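# Four arms lower a pipe by slings into a trench

## Task

Using the slings attached to the pipe, lower it carefully into the trench until the pipe lies along its full length on the trench floor; the attempt fails immediately if the pipe is moving quickly while in contact with a bank or the trench, for example if it falls from some height or is rolled in.

## Robot and tools

Robots: four identical i2rt Big YAM arms named arm1, arm2, arm3, arm4. Each has six revolute joints, a two-finger gripper and a wrist camera. Room cameras are cam_high and cam_low; wrist cameras are arm1_cam_wrist to arm4_cam_wrist. The hand reaches about 1.0 m from the joint1 axis.

Frames: one shared scene frame, origin on the floor, +z up, metres. Feet (base_link, each faces its own +x): arm1 x=-1.010 y=-0.478 z=+0.809 quat_wxyz=(+0.767, -0.008, -0.002, +0.641); arm2 x=-0.307 y=+0.516 z=+0.819 quat_wxyz=(+0.685, -0.007, -0.006, -0.728); arm3 x=+0.612 y=-0.542 z=+0.812 quat_wxyz=(+0.646, +0.002, -0.005, +0.763); arm4 x=+1.210 y=+0.500 z=+0.782 quat_wxyz=(+0.730, +0.001, -0.002, -0.683). So arm1 and arm3 sit on the -y side facing +y, arm2 and arm4 on the +y side facing -y. The point called hand lies between the finger pads, roughly 1 cm behind the tips; fingers point along the hand's +z, open and close along its y. hand_target is the hand pose implied by the joint targets now held. Printed hand poses can be off, more so at long reach.

Tool move: each key arm1..arm4 is optional and holds that arm's own object; an arm left out gets nothing new. Inside, "joints" maps joint names to absolute targets: joint1_rad -2.879..2.879 (base turn, + counter-clockwise from above), joint2_rad 0..3.141 (shoulder), joint3_rad 0..3.019 (elbow), joint4_rad -1.692..1.57 (hand pitch, + fingers up), joint5_rad -1.57..1.57 (sideways swing, + to the arm's right), joint6_rad -2.094..2.094 (roll, + clockwise seen from behind), gripper_m 0..0.093 (fingertip gap in metres). "target" is one list of seven numbers [x, y, z, qw, qx, qy, qz]: an absolute hand pose in the scene frame, metres plus unit quaternion, reached by a straight path from hand_target. With target, joints may only contain gripper_m. "speed" (0.002 to 0.5 m/s, default 0.25; turning up to twice that in rad/s) requires target. All hand paths in one call finish together, paced by the slowest; paths last 0.5 to 10 s and stop at 10 s; no action exceeds 15 s. Each step clips the commanded pose to within 100 mm and 20 degrees of the measured hand, and expect a centimetre or more of error. Paths don't avoid obstacles or other arms; hands lag, stray and may exceed speed near full stretch. "cameras" lists images to return (["all"], [] or names); unknown keys or names make a call invalid, out-of-range values make it refused, and after a refusal the rest of that reply's move, wait and finished_scene calls are skipped.

Results: per-arm state: joint_positions, Joint velocities ("within noise" when still), joint torques (3rd and 4th wrap at ±28 N m), hand and hand_target, joint_status and hand_status. "move: arm1 done; arm2 time_out" summarises each moved arm. "as last shown" marks arms not in the action (status "not commanded"). off_target: rested away from target, may still push. time_out: each joint keeps a nearby target and pushes on; on_its_own lists those, and "held at" is a target not a reading; send reported positions to relieve it. "joint command not followed"/"pose unreachable"/"not_followed" mean a self/inter-arm check withheld targets; the arm may keep trying them. "pictures" gives image order. A no-action move shows the scene number and full state.

wait: seconds 0 to 10, plus optional cameras; nothing new commanded. zoom_image: camera plus region [x0, y0, x1, y1] pixels, at most 504x504, on the latest image of that camera (images are 672x504). read_manual returns licence texts only. finished_scene: scene (1 to 3) ends the scene irrevocably; the goal must hold without the robots. Scene 1 is practice and may be skipped.

Gripper: holding something hard, the reading can be up to 0.005 below the part width (or 0.002 above); empty and shut reads 0.000-0.003. Just under first-touch reading grips lightly; about 0.005 below grips at full force (about 50-64 N per pad). Release by commanding well above the reading.

Strategy: each arm takes a sling, lift evenly, carry over the trench, then lower slowly and together so the pipe stays level and settles without swinging, rolling or dropping; only then release.

Avoid: pressing or hard hits between arms (closing fingers on another arm's fingers counts), pushing objects off the work area or onto the floor, dropping or letting go of moving parts, and long pushes or stretched holds that heat motors (MOTOR HOT at 85 °C, fault and fall at 100 °C, marked limit_stop_at_motor_heat; resend targets afterwards). The scene keeps running while you think. Objects may occasionally be nudged.

Each tool is called after ">>>" by a JSON object that holds its "name" and its "arguments".

## Session

>>> {"name": "move", "arguments": {}}

Scene clock: 0.00 s.
Joint torques (N m): no reading
Heat: arm1: hottest joint2_rad 29 °C; arm2: hottest gripper 29 °C; arm3: hottest joint2_rad 29 °C; arm4: hottest joint5_rad 29 °C.
Joint velocities: within noise
arm1.joint_positions: joint1_rad=+0.463 joint2_rad=+0.644 joint3_rad=+1.433 joint4_rad=-1.528 joint5_rad=-0.151 joint6_rad=+0.131 gripper_m=+0.09396
arm1.joint_status: not commanded
arm1.hand: x=-1.1007 y=-0.2799 z=+1.3245 quat_wxyz=(-0.162, +0.716, -0.571, -0.367) (m; scene frame)
arm1.hand_target: x=-1.1003 y=-0.2818 z=+1.3343 quat_wxyz=(-0.169, +0.713, -0.567, -0.376) (m; scene frame)
arm1.hand_status: not commanded
arm2.joint_positions: joint1_rad=+0.344 joint2_rad=+0.519 joint3_rad=+1.379 joint4_rad=-1.320 joint5_rad=+0.063 joint6_rad=+0.187 gripper_m=+0.09396
arm2.joint_status: not commanded
arm2.hand: x=-0.2620 y=+0.3341 z=+1.3801 quat_wxyz=(-0.439, -0.579, -0.615, +0.304) (m; scene frame)
arm2.hand_target: x=-0.2629 y=+0.3373 z=+1.3911 quat_wxyz=(-0.449, -0.575, -0.610, +0.310) (m; scene frame)
arm2.hand_status: not commanded
arm3.joint_positions: joint1_rad=-0.192 joint2_rad=+0.525 joint3_rad=+1.406 joint4_rad=-1.298 joint5_rad=-0.073 joint6_rad=+0.119 gripper_m=+0.09396
arm3.joint_status: not commanded
arm3.hand: x=+0.6033 y=-0.3522 z=+1.3879 quat_wxyz=(-0.348, +0.562, -0.618, -0.425) (m; scene frame)
arm3.hand_target: x=+0.6032 y=-0.3558 z=+1.3978 quat_wxyz=(-0.355, +0.558, -0.613, -0.433) (m; scene frame)
arm3.hand_status: not commanded
arm4.joint_positions: joint1_rad=-0.380 joint2_rad=+0.466 joint3_rad=+1.426 joint4_rad=-1.395 joint5_rad=+0.164 joint6_rad=+0.191 gripper_m=+0.09396
arm4.joint_status: not commanded
arm4.hand: x=+1.1323 y=+0.3633 z=+1.3533 quat_wxyz=(-0.305, -0.747, -0.388, +0.446) (m; scene frame)
arm4.hand_target: x=+1.1330 y=+0.3657 z=+1.3639 quat_wxyz=(-0.312, -0.741, -0.383, +0.454) (m; scene frame)
arm4.hand_status: not commanded
pictures: arm1_cam_wrist, arm2_cam_wrist, arm3_cam_wrist, arm4_cam_wrist, cam_high, cam_low

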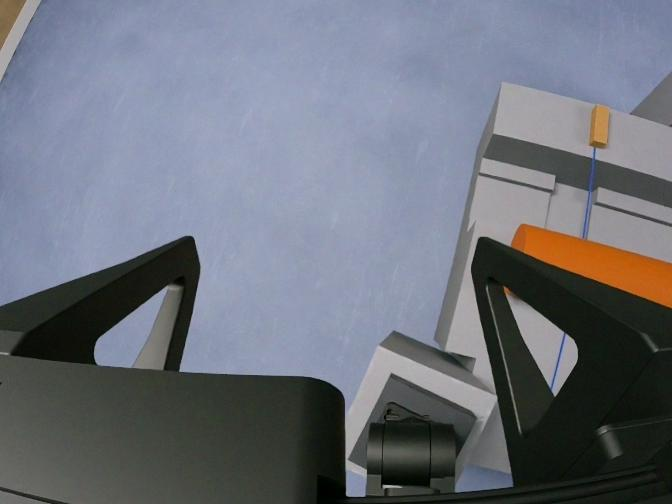

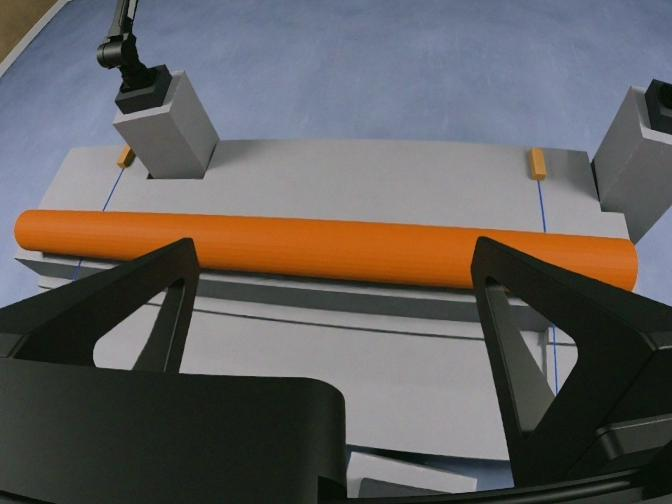

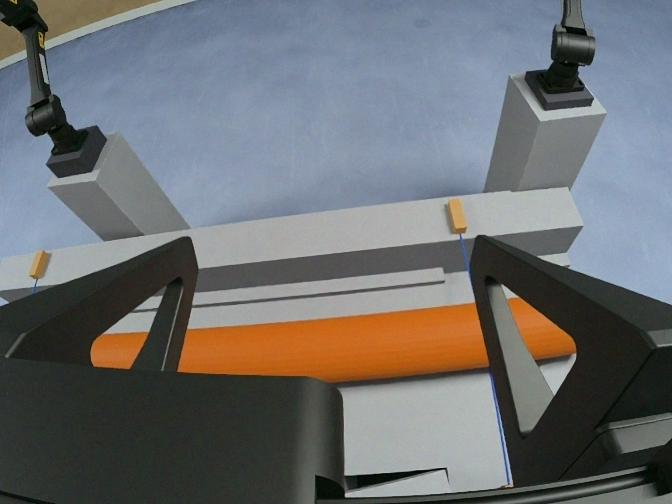

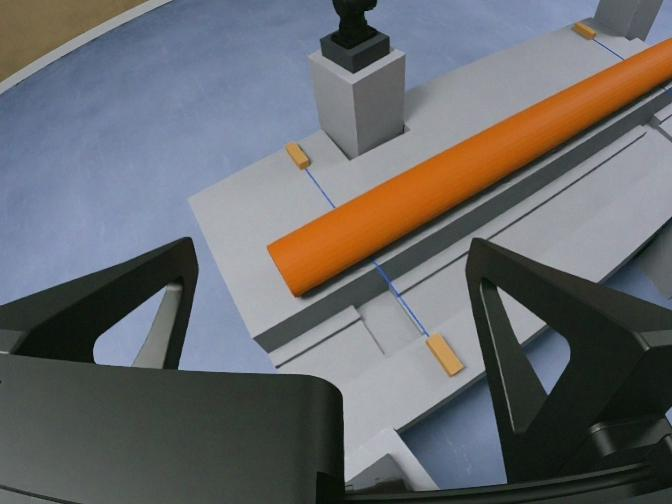

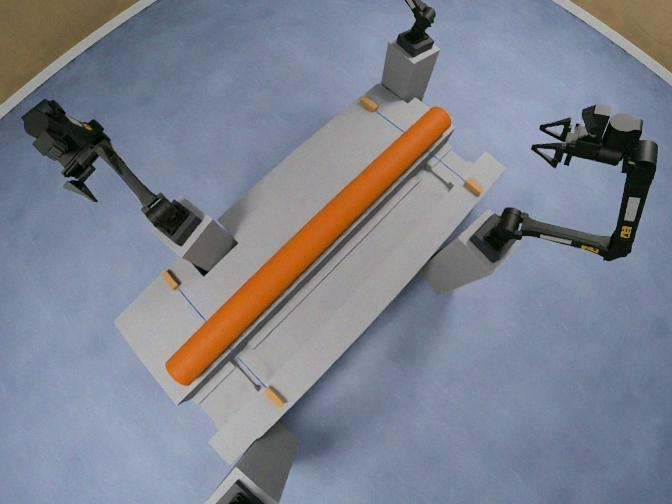

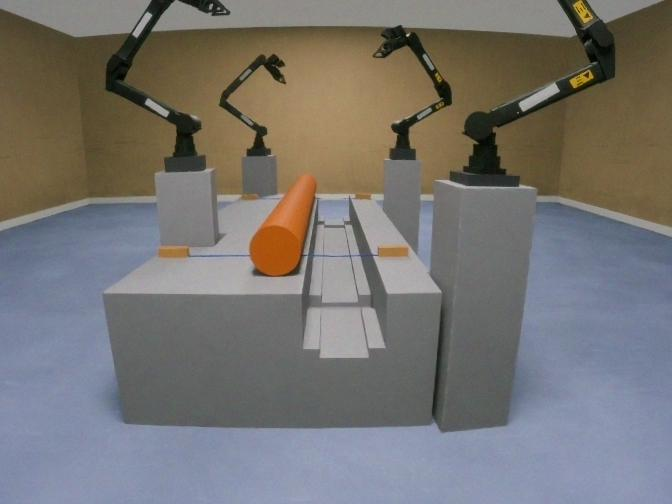

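>>> {"name": "zoom_image", "arguments": {"camera": "arm4_cam_wrist", "region": [180, 20, 480, 400]}}

>>> {"name": "zoom_image", "arguments": {"camera": "cam_low", "region": [100, 160, 540, 440]}}

>>> {"name": "zoom_image", "arguments": {"camera": "arm3_cam_wrist", "region": [0, 40, 500, 400]}}

>>> {"name": "zoom_image", "arguments": {"camera": "arm2_cam_wrist", "region": [0, 40, 500, 400]}}

>>> {"name": "zoom_image", "arguments": {"camera": "cam_high", "region": [100, 60, 540, 480]}}

Scaled by 1.326 from the camera's 672x504 image, which has a finer 960x720 frame.

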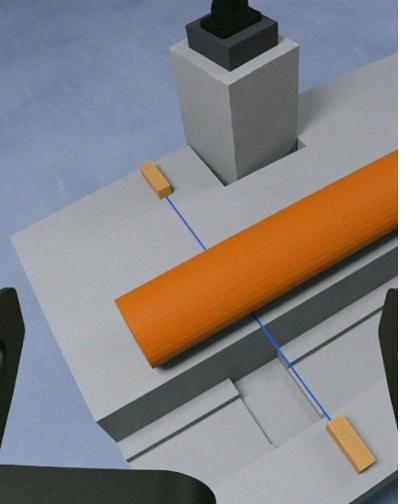

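Scaled by 1.145.

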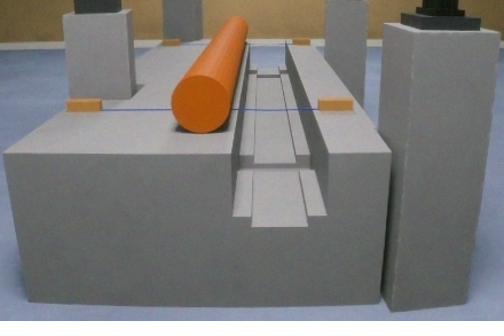

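Scaled by 1.008 from the camera's 672x504 image, which has a finer 960x720 frame.

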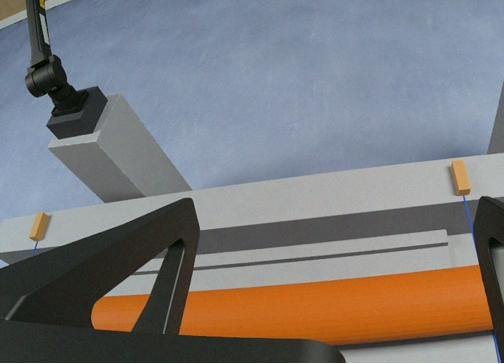

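Scaled by 1.008 from the camera's 672x504 image, which has a finer 960x720 frame.

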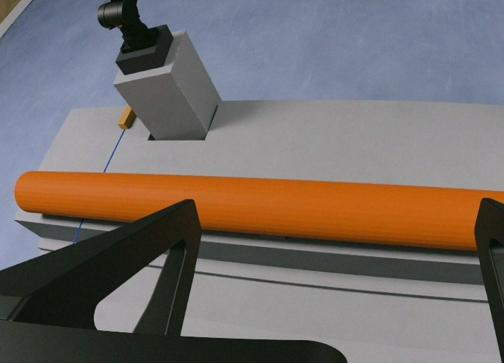

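Scaled by 1.145.

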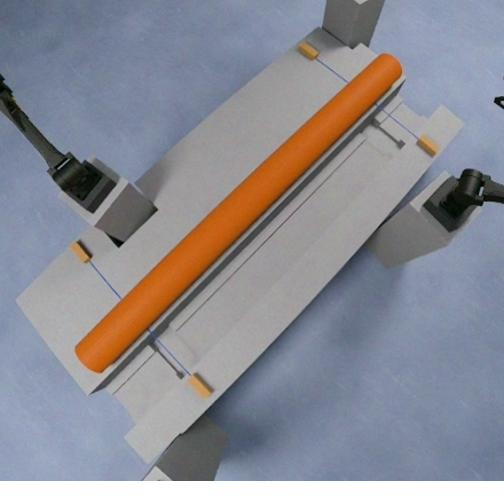

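>>> {"name": "move", "arguments": {"arm1": {"joints": {"joint1_rad": -1.393, "joint2_rad": 1.534, "joint3_rad": 0.738, "joint4_rad": -0.775, "joint5_rad": 0, "joint6_rad": -1.571}}, "arm2": {"joints": {"joint1_rad": -1.084, "joint2_rad": 1.848, "joint3_rad": 1.14, "joint4_rad": -0.862, "joint5_rad": 0, "joint6_rad": -1.145}}, "arm3": {"joints": {"joint1_rad": -1.78, "joint2_rad": 1.227, "joint3_rad": 0.426, "joint4_rad": -0.77, "joint5_rad": 0, "joint6_rad": -1.614}}, "arm4": {"joints": {"joint1_rad": -1.047, "joint2_rad": 1.686, "joint3_rad": 1.026, "joint4_rad": -0.911, "joint5_rad": 0, "joint6_rad": -0.981}}, "cameras": ["all"]}}

Scene clock: 105.50 s.
Joint torques (N m): arm1=[1.26 -10.11 6.17 0.9 -0.16 -0.09] | arm2=[-0.44 -17.38 8.03 -0.31 -0.23 0.06] | arm3=[0.79 -7.36 5.81 0.36 -0.35 -0.06] | arm4=[0.79 -14.51 6.5 0.61 0.01 0]
Heat: arm1: hottest joint3_rad 35 °C; arm2: hottest joint3_rad 37 °C; arm3: hottest joint3_rad 30 °C; arm4: hottest joint3_rad 32 °C.
move: arm1 done; arm2 done; arm3 done; arm4 done
Joint velocities: within noise
arm1.joint_positions: joint1_rad=-1.394 joint2_rad=+1.516 joint3_rad=+0.743 joint4_rad=-0.783 joint5_rad=+0.001 joint6_rad=-1.562 gripper_m=+0.09397
arm1.joint_status: all done
arm1.hand: x=-0.6642 y=-0.4794 z=+0.8136 quat_wxyz=(-0.007, +0.703, -0.711, +0.014) (m; scene frame)
arm1.hand_target: x=-0.6673 y=-0.4789 z=+0.8063 quat_wxyz=(-0.002, +0.707, -0.707, +0.008) (m; scene frame)
arm1.hand_status: not commanded
arm2.joint_positions: joint1_rad=-1.086 joint2_rad=+1.856 joint3_rad=+1.139 joint4_rad=-0.866 joint5_rad=+0.002 joint6_rad=-1.138 gripper_m=+0.09397
arm2.joint_status: all done
arm2.hand: x=-0.7436 y=+0.3197 z=+0.8017 quat_wxyz=(-0.007, -0.711, -0.704, +0.001) (m; scene frame)
arm2.hand_target: x=-0.7455 y=+0.3176 z=+0.8055 quat_wxyz=(-0.005, -0.707, -0.707, +0.007) (m; scene frame)
arm2.hand_status: not commanded
arm3.joint_positions: joint1_rad=-1.776 joint2_rad=+1.239 joint3_rad=+0.421 joint4_rad=-0.780 joint5_rad=+0.003 joint6_rad=-1.606 gripper_m=+0.09397
arm3.joint_status: all done
arm3.hand: x=+0.8290 y=-0.5520 z=+0.7987 quat_wxyz=(+0.006, +0.706, -0.709, -0.011) (m; scene frame)
arm3.hand_target: x=+0.8358 y=-0.5526 z=+0.8024 quat_wxyz=(-0.005, +0.707, -0.707, -0.002) (m; scene frame)
arm3.hand_status: not commanded
arm4.joint_positions: joint1_rad=-1.054 joint2_rad=+1.698 joint3_rad=+1.020 joint4_rad=-0.924 joint5_rad=+0.000 joint6_rad=-0.968 gripper_m=+0.09397
arm4.joint_status: all done
arm4.hand: x=+0.8527 y=+0.2648 z=+0.7932 quat_wxyz=(-0.005, -0.714, -0.700, -0.016) (m; scene frame)
arm4.hand_target: x=+0.8483 y=+0.2586 z=+0.7998 quat_wxyz=(-0.003, -0.707, -0.707, -0.001) (m; scene frame)
arm4.hand_status: not commanded
pictures: arm1_cam_wrist, arm2_cam_wrist, arm3_cam_wrist, arm4_cam_wrist, cam_high, cam_low

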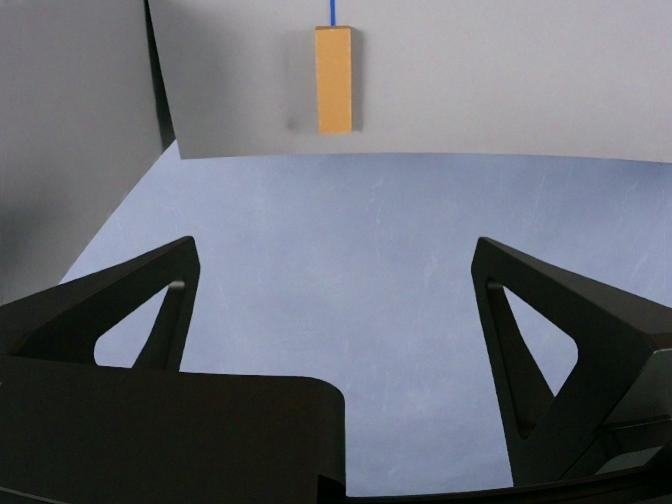

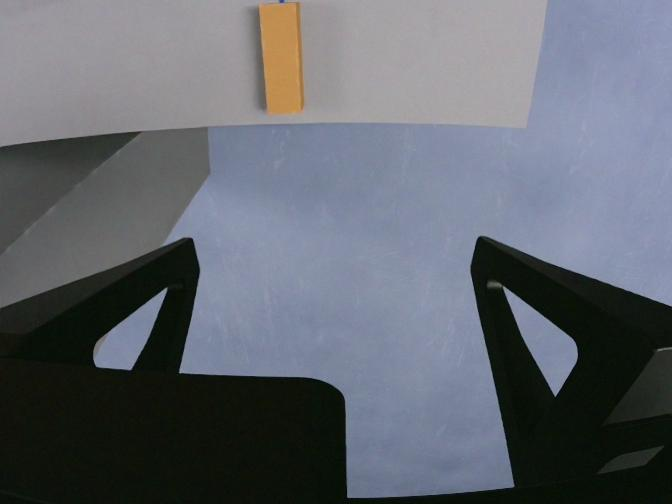

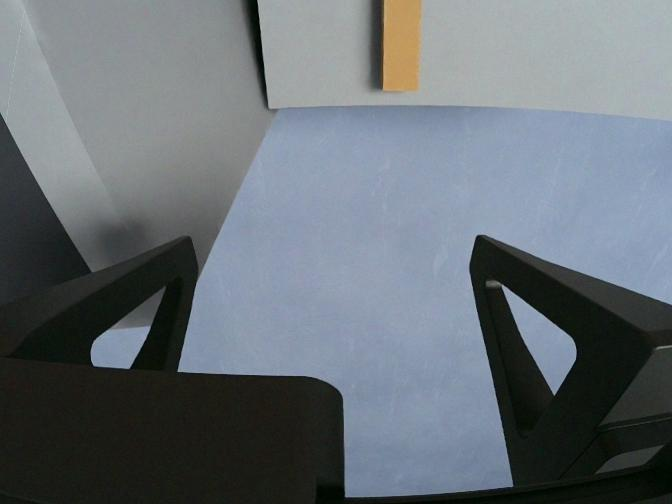

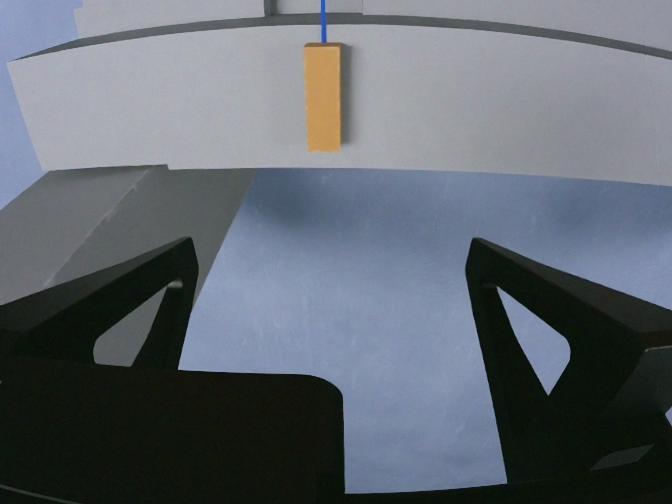

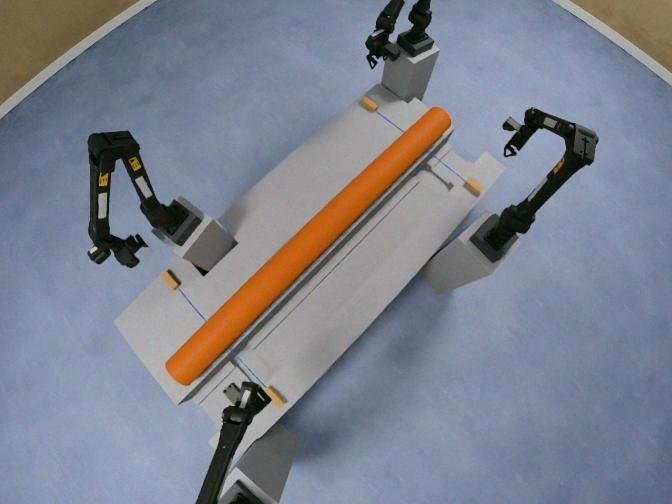

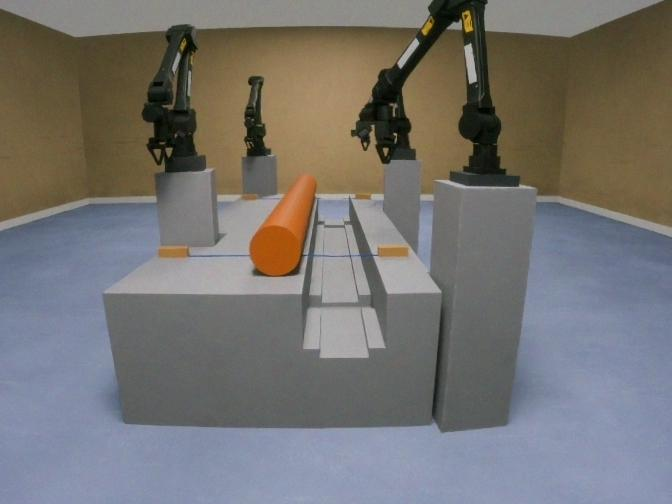

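>>> {"name": "move", "arguments": {"arm1": {"target": [-0.656, -0.473, 0.66, 0, 0.7071, -0.7071, 0], "speed": 0.2}, "arm2": {"target": [-0.699, 0.287, 0.66, 0, -0.7071, -0.7071, 0], "speed": 0.2}, "arm3": {"target": [0.881, -0.507, 0.66, 0, 0.7071, -0.7071, 0], "speed": 0.2}, "arm4": {"target": [0.870, 0.271, 0.66, 0, -0.7071, -0.7071, 0], "speed": 0.2}, "cameras": ["all"]}}

Scene clock: 123.53 s.
Joint torques (N m): arm1=[0.67 -12.51 4.21 0.84 -0.17 0.09] | arm2=[0.26 -17.61 5.09 0.05 -0.09 0.24] | arm3=[1.67 -12.28 2.03 0.42 -0.1 0.1] | arm4=[0.91 -14.74 3.81 0.62 0.09 0.06]
Heat: arm1: hottest joint3_rad 34 °C; arm2: hottest joint3_rad 35 °C; arm3: hottest joint3_rad 31 °C; arm4: hottest joint3_rad 32 °C.
move: arm1 off_target; arm2 done; arm3 done; arm4 done
Joint velocities: within noise
arm1.joint_positions: joint1_rad=-1.386 joint2_rad=+1.959 joint3_rad=+0.711 joint4_rad=-0.358 joint5_rad=-0.007 joint6_rad=-1.563 gripper_m=+0.09397
arm1.joint_status: not commanded
arm1.hand: x=-0.6680 y=-0.4766 z=+0.6608 quat_wxyz=(+0.009, +0.706, -0.708, -0.007) (m; scene frame)
arm1.hand_target: x=-0.6561 y=-0.4730 z=+0.6604 quat_wxyz=(+0.000, +0.707, -0.707, +0.000) (m; scene frame)
arm1.hand_status: off_target (0.013 m and 1.3 deg from the pose sent, 0.154 m and 1.8 deg at the start)
arm2.joint_positions: joint1_rad=-0.990 joint2_rad=+2.118 joint3_rad=+1.033 joint4_rad=-0.511 joint5_rad=+0.012 joint6_rad=-1.049 gripper_m=+0.09397
arm2.joint_status: not commanded
arm2.hand: x=-0.6982 y=+0.2927 z=+0.6589 quat_wxyz=(-0.003, -0.708, -0.706, -0.007) (m; scene frame)
arm2.hand_target: x=-0.6989 y=+0.2870 z=+0.6600 quat_wxyz=(+0.000, -0.707, -0.707, +0.000) (m; scene frame)
arm2.hand_status: done (0.006 m and 0.9 deg from the pose sent, 0.152 m and 1.0 deg at the start)
arm3.joint_positions: joint1_rad=-1.609 joint2_rad=+1.888 joint3_rad=+0.486 joint4_rad=-0.190 joint5_rad=+0.006 joint6_rad=-1.445 gripper_m=+0.09397
arm3.joint_status: not commanded
arm3.hand: x=+0.8741 y=-0.5089 z=+0.6598 quat_wxyz=(+0.006, +0.708, -0.706, -0.006) (m; scene frame)
arm3.hand_target: x=+0.8810 y=-0.5069 z=+0.6601 quat_wxyz=(+0.000, +0.707, -0.707, +0.000) (m; scene frame)
arm3.hand_status: done (0.007 m and 1.0 deg from the pose sent, 0.155 m and 1.5 deg at the start)
arm4.joint_positions: joint1_rad=-1.052 joint2_rad=+1.952 joint3_rad=+0.883 joint4_rad=-0.520 joint5_rad=+0.002 joint6_rad=-0.968 gripper_m=+0.09397
arm4.joint_status: not commanded
arm4.hand: x=+0.8720 y=+0.2766 z=+0.6571 quat_wxyz=(-0.003, -0.713, -0.701, -0.010) (m; scene frame)
arm4.hand_target: x=+0.8701 y=+0.2711 z=+0.6600 quat_wxyz=(+0.000, -0.707, -0.707, +0.000) (m; scene frame)
arm4.hand_status: done (0.007 m and 1.6 deg from the pose sent, 0.135 m and 2.2 deg at the start)
pictures: arm1_cam_wrist, arm2_cam_wrist, arm3_cam_wrist, arm4_cam_wrist, cam_high, cam_low

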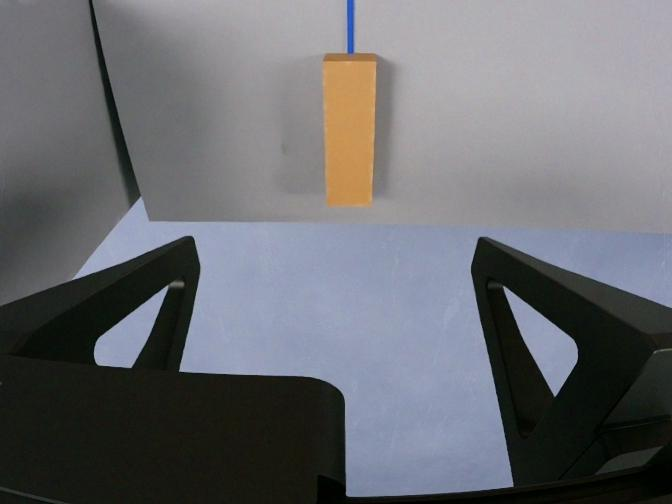

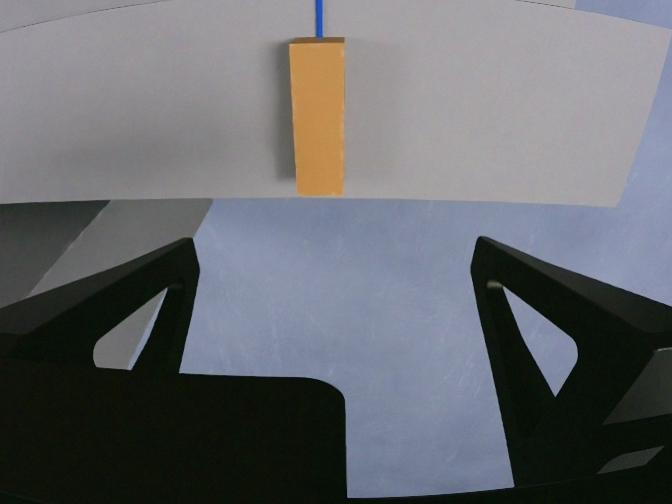

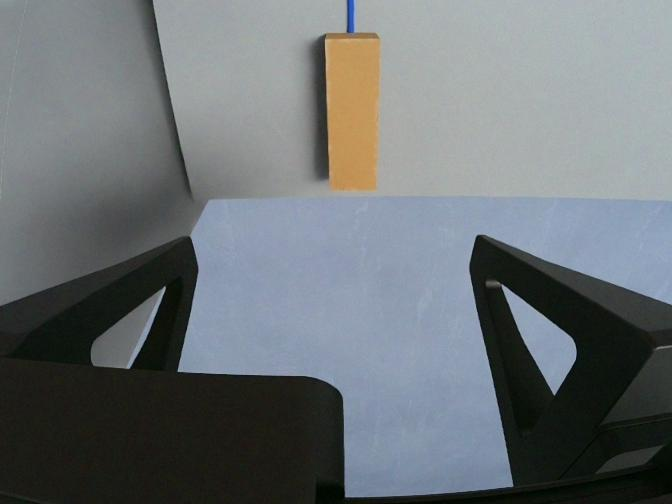

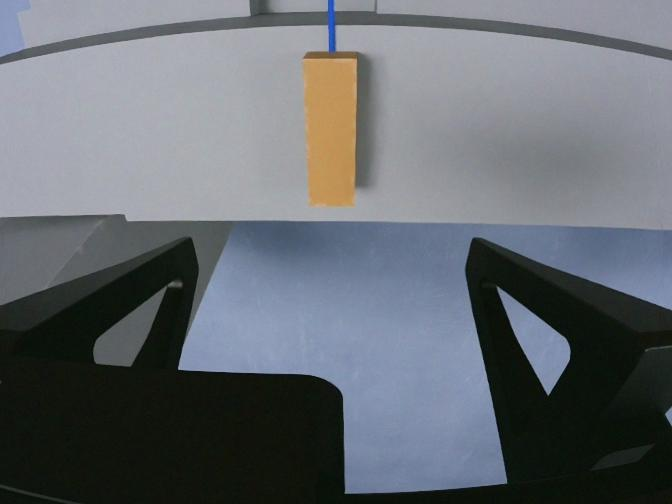

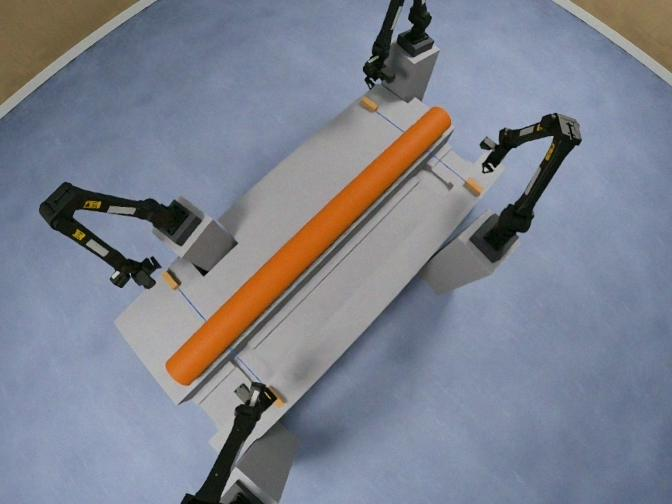

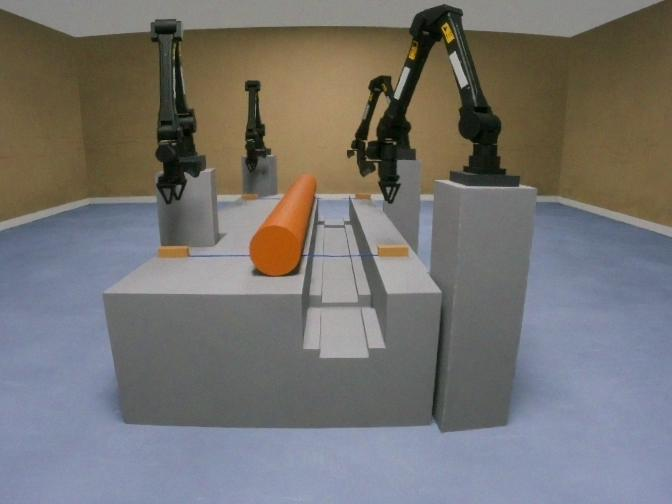

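>>> {"name": "move", "arguments": {"arm1": {"target": [-0.650, -0.472, 0.57, 0, 0.7071, -0.7071, 0], "speed": 0.15}, "arm2": {"target": [-0.688, 0.279, 0.57, 0, -0.7071, -0.7071, 0], "speed": 0.15}, "arm3": {"target": [0.890, -0.498, 0.57, 0, 0.7071, -0.7071, 0], "speed": 0.15}, "arm4": {"target": [0.875, 0.273, 0.57, 0, -0.7071, -0.7071, 0], "speed": 0.15}, "cameras": ["all"]}}

Scene clock: 144.20 s.
Joint torques (N m): arm1=[1.14 -14.15 2.25 0.85 -0.16 0.08] | arm2=[0.44 -18.08 5.03 -0.03 -0.11 0.2] | arm3=[1.85 -14.56 -0.29 0.4 -0.11 0.1] | arm4=[1.08 -15.56 3.56 0.61 0.1 0.08]
Heat: arm1: hottest joint3_rad 32 °C; arm2: hottest joint3_rad 34 °C; arm3: hottest joint2_rad 30 °C; arm4: hottest joint3_rad 32 °C.
move: arm1 done; arm2 off_target; arm3 done; arm4 off_target
Joint velocities: within noise
arm1.joint_positions: joint1_rad=-1.382 joint2_rad=+2.238 joint3_rad=+0.794 joint4_rad=-0.149 joint5_rad=-0.008 joint6_rad=-1.560 gripper_m=+0.09397
arm1.joint_status: not commanded
arm1.hand: x=-0.6547 y=-0.4757 z=+0.5751 quat_wxyz=(+0.004, +0.707, -0.707, -0.002) (m; scene frame)
arm1.hand_target: x=-0.6502 y=-0.4720 z=+0.5701 quat_wxyz=(+0.000, +0.707, -0.707, +0.000) (m; scene frame)
arm1.hand_status: done (0.008 m and 0.5 deg from the pose sent, 0.093 m and 1.3 deg at the start)
arm2.joint_positions: joint1_rad=-0.968 joint2_rad=+2.339 joint3_rad=+1.052 joint4_rad=-0.330 joint5_rad=+0.012 joint6_rad=-1.023 gripper_m=+0.09397
arm2.joint_status: not commanded
arm2.hand: x=-0.6768 y=+0.2923 z=+0.5672 quat_wxyz=(-0.005, -0.709, -0.705, -0.017) (m; scene frame)
arm2.hand_target: x=-0.6878 y=+0.2790 z=+0.5704 quat_wxyz=(+0.000, -0.707, -0.707, +0.000) (m; scene frame)
arm2.hand_status: off_target (0.018 m and 2.0 deg from the pose sent, 0.091 m and 0.9 deg at the start)
arm3.joint_positions: joint1_rad=-1.587 joint2_rad=+2.243 joint3_rad=+0.596 joint4_rad=+0.064 joint5_rad=+0.006 joint6_rad=-1.420 gripper_m=+0.09397
arm3.joint_status: not commanded
arm3.hand: x=+0.8884 y=-0.5003 z=+0.5710 quat_wxyz=(+0.002, +0.706, -0.708, -0.003) (m; scene frame)
arm3.hand_target: x=+0.8899 y=-0.4981 z=+0.5700 quat_wxyz=(+0.000, +0.707, -0.707, +0.000) (m; scene frame)
arm3.hand_status: done (0.003 m and 0.5 deg from the pose sent, 0.092 m and 1.0 deg at the start)
arm4.joint_positions: joint1_rad=-1.051 joint2_rad=+2.191 joint3_rad=+0.883 joint4_rad=-0.299 joint5_rad=+0.002 joint6_rad=-0.968 gripper_m=+0.09397
arm4.joint_status: not commanded
arm4.hand: x=+0.8875 y=+0.2858 z=+0.5656 quat_wxyz=(-0.005, -0.713, -0.701, -0.019) (m; scene frame)
arm4.hand_target: x=+0.8753 y=+0.2731 z=+0.5704 quat_wxyz=(+0.000, -0.707, -0.707, +0.000) (m; scene frame)
arm4.hand_status: off_target (0.018 m and 2.5 deg from the pose sent, 0.087 m and 1.5 deg at the start)
pictures: arm1_cam_wrist, arm2_cam_wrist, arm3_cam_wrist, arm4_cam_wrist, cam_high, cam_low

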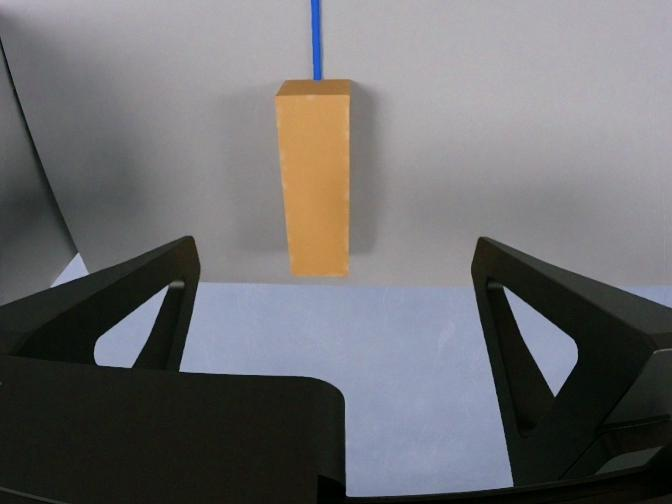

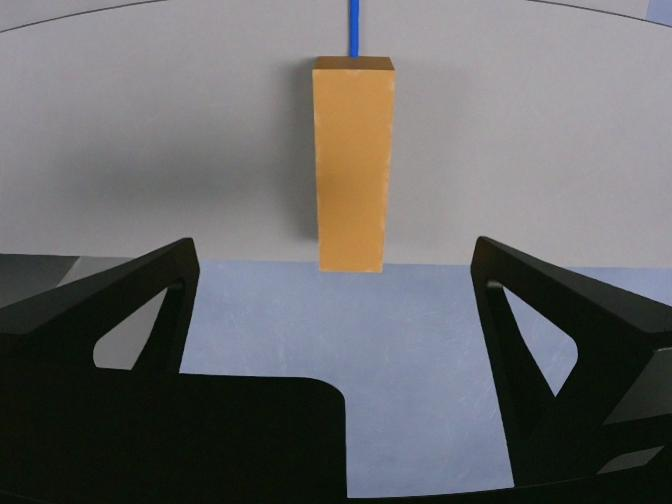

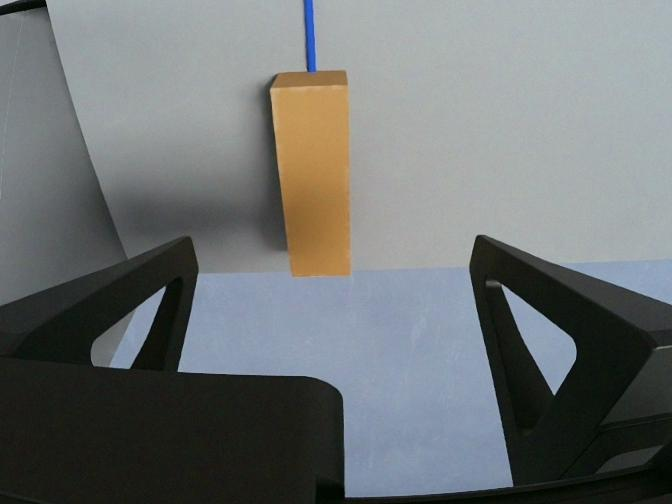

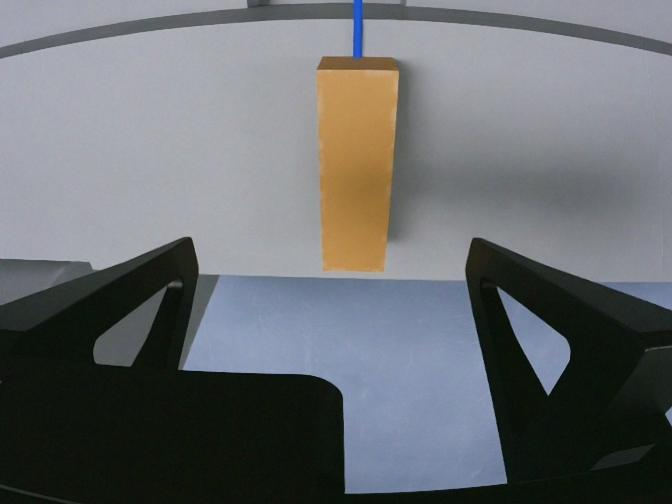

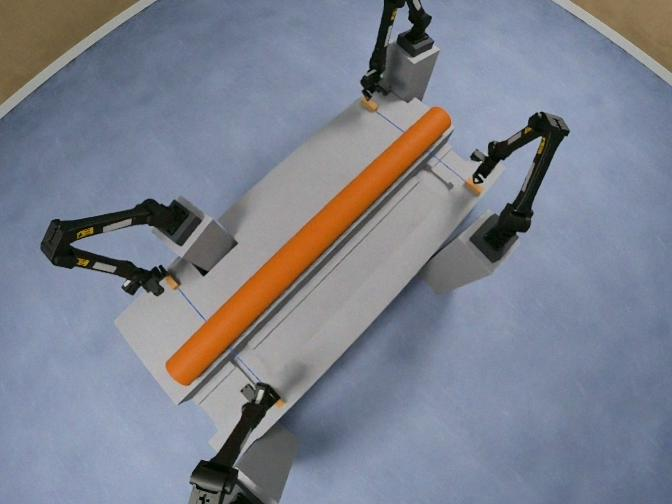

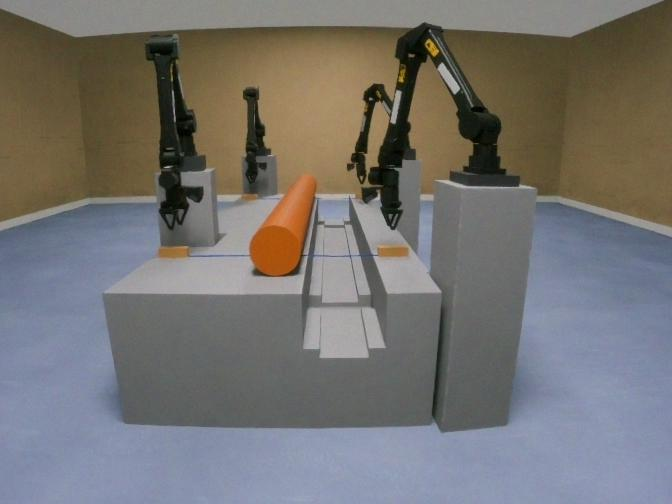

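>>> {"name": "move", "arguments": {"arm1": {"target": [-0.659, -0.481, 0.50, 0, 0.7071, -0.7071, 0], "speed": 0.12}, "arm2": {"target": [-0.693, 0.287, 0.503, 0, -0.7071, -0.7071, 0], "speed": 0.12}, "arm3": {"target": [0.880, -0.506, 0.50, 0, 0.7071, -0.7071, 0], "speed": 0.12}, "arm4": {"target": [0.867, 0.281, 0.505, 0, -0.7071, -0.7071, 0], "speed": 0.12}, "cameras": ["all"]}}

Scene clock: 163.10 s.
Joint torques (N m): arm1=[-0.79 -14.39 0.61 0.99 -0.11 -0.11] | arm2=[-1.38 -18.43 3.85 -0.02 -0.09 0.06] | arm3=[0.5 -15.09 -1.51 0.32 -0.1 -0.05] | arm4=[-0.32 -15.97 2.51 0.64 0.09 0.01]
Heat: arm1: hottest joint2_rad 31 °C; arm2: hottest joint2_rad 33 °C; arm3: hottest joint2_rad 30 °C; arm4: hottest joint3_rad 31 °C.
move: arm1 done; arm2 off_target; arm3 done; arm4 off_target
Joint velocities: within noise
arm1.joint_positions: joint1_rad=-1.387 joint2_rad=+2.448 joint3_rad=+0.863 joint4_rad=-0.001 joint5_rad=-0.008 joint6_rad=-1.564 gripper_m=+0.09397
arm1.joint_status: not commanded
arm1.hand: x=-0.6587 y=-0.4782 z=+0.5063 quat_wxyz=(+0.001, +0.707, -0.707, +0.000) (m; scene frame)
arm1.hand_target: x=-0.6589 y=-0.4810 z=+0.5002 quat_wxyz=(+0.000, +0.707, -0.707, +0.000) (m; scene frame)
arm1.hand_status: done (0.007 m and 0.1 deg from the pose sent, 0.075 m and 0.5 deg at the start)
arm2.joint_positions: joint1_rad=-0.968 joint2_rad=+2.511 joint3_rad=+1.136 joint4_rad=-0.235 joint5_rad=+0.012 joint6_rad=-1.031 gripper_m=+0.09397
arm2.joint_status: not commanded
arm2.hand: x=-0.6793 y=+0.2899 z=+0.5026 quat_wxyz=(-0.004, -0.706, -0.708, -0.014) (m; scene frame)
arm2.hand_target: x=-0.6929 y=+0.2871 z=+0.5034 quat_wxyz=(+0.000, -0.707, -0.707, +0.000) (m; scene frame)
arm2.hand_status: off_target (0.014 m and 1.6 deg from the pose sent, 0.066 m and 2.0 deg at the start)
arm3.joint_positions: joint1_rad=-1.595 joint2_rad=+2.494 joint3_rad=+0.674 joint4_rad=+0.239 joint5_rad=+0.007 joint6_rad=-1.431 gripper_m=+0.09397
arm3.joint_status: not commanded
arm3.hand: x=+0.8784 y=-0.5033 z=+0.5019 quat_wxyz=(+0.002, +0.708, -0.707, -0.003) (m; scene frame)
arm3.hand_target: x=+0.8800 y=-0.5060 z=+0.5001 quat_wxyz=(+0.000, +0.707, -0.707, +0.000) (m; scene frame)
arm3.hand_status: done (0.004 m and 0.4 deg from the pose sent, 0.072 m and 0.5 deg at the start)
arm4.joint_positions: joint1_rad=-1.059 joint2_rad=+2.372 joint3_rad=+0.956 joint4_rad=-0.185 joint5_rad=+0.003 joint6_rad=-0.989 gripper_m=+0.09397
arm4.joint_status: not commanded
arm4.hand: x=+0.8815 y=+0.2852 z=+0.5032 quat_wxyz=(-0.004, -0.708, -0.706, -0.016) (m; scene frame)
arm4.hand_target: x=+0.8671 y=+0.2810 z=+0.5053 quat_wxyz=(+0.000, -0.707, -0.707, +0.000) (m; scene frame)
arm4.hand_status: off_target (0.015 m and 1.9 deg from the pose sent, 0.064 m and 2.4 deg at the start)
pictures: arm1_cam_wrist, arm2_cam_wrist, arm3_cam_wrist, arm4_cam_wrist, cam_high, cam_low

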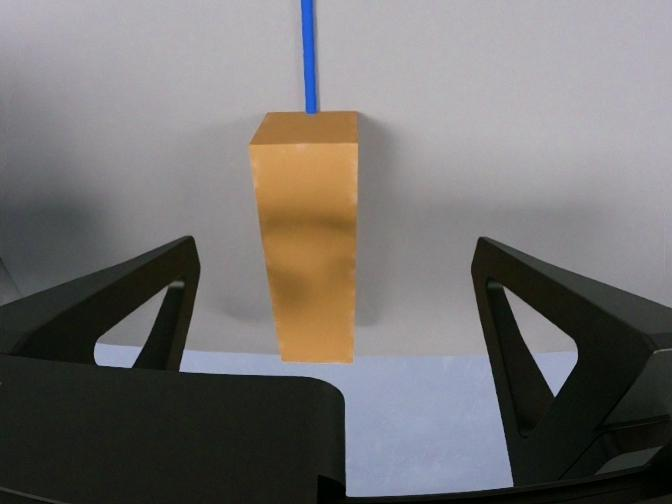

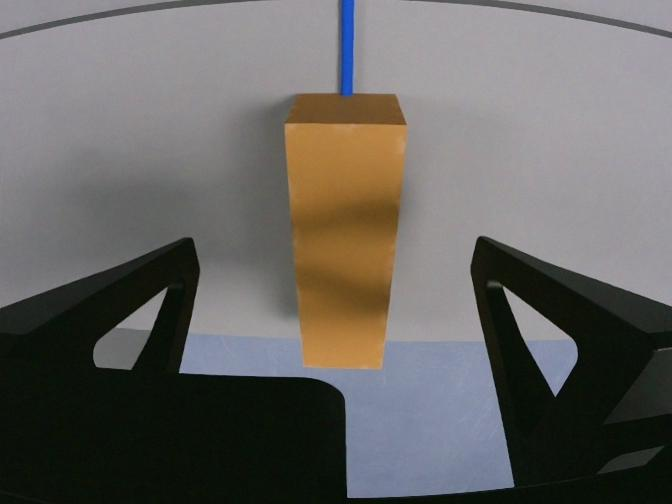

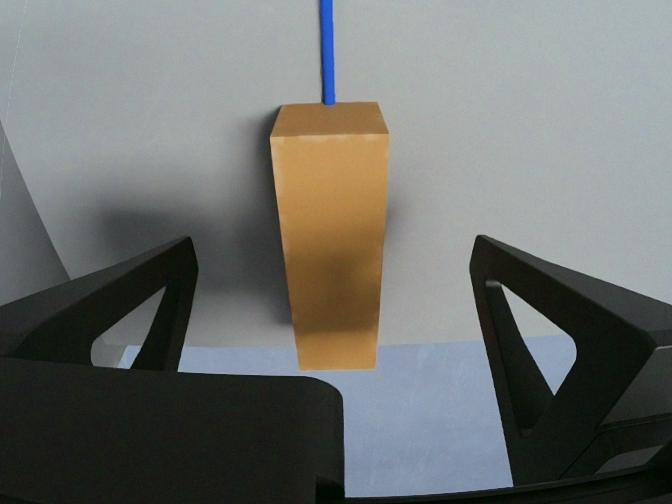

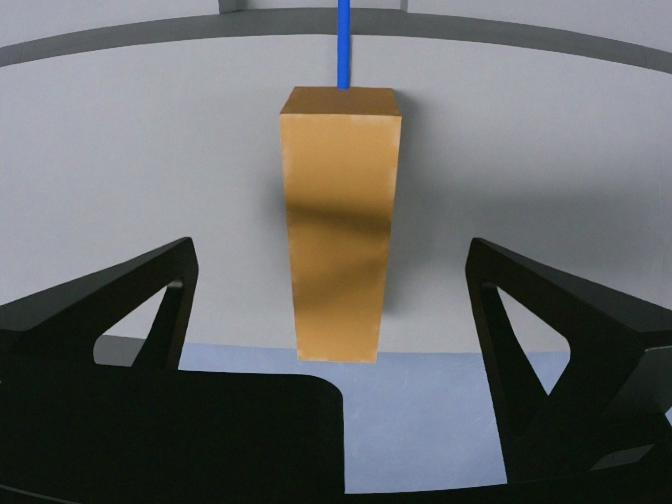

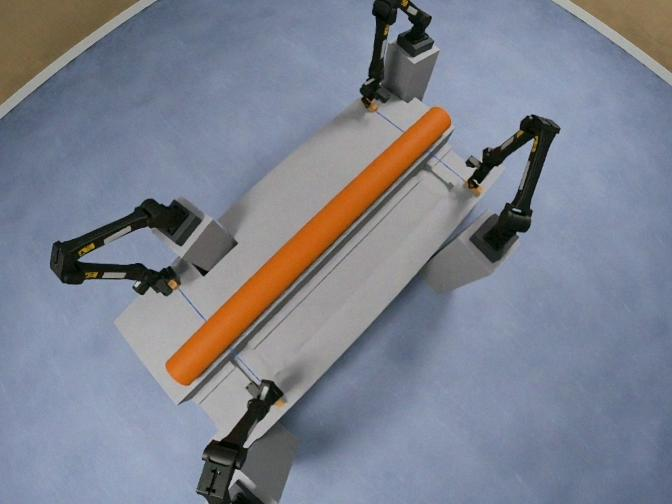

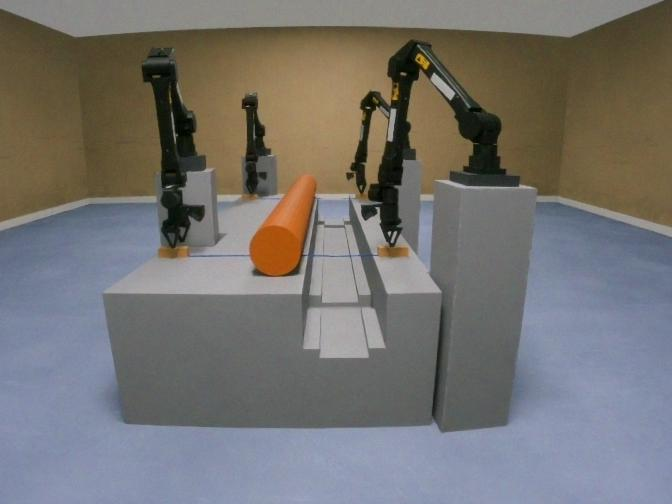

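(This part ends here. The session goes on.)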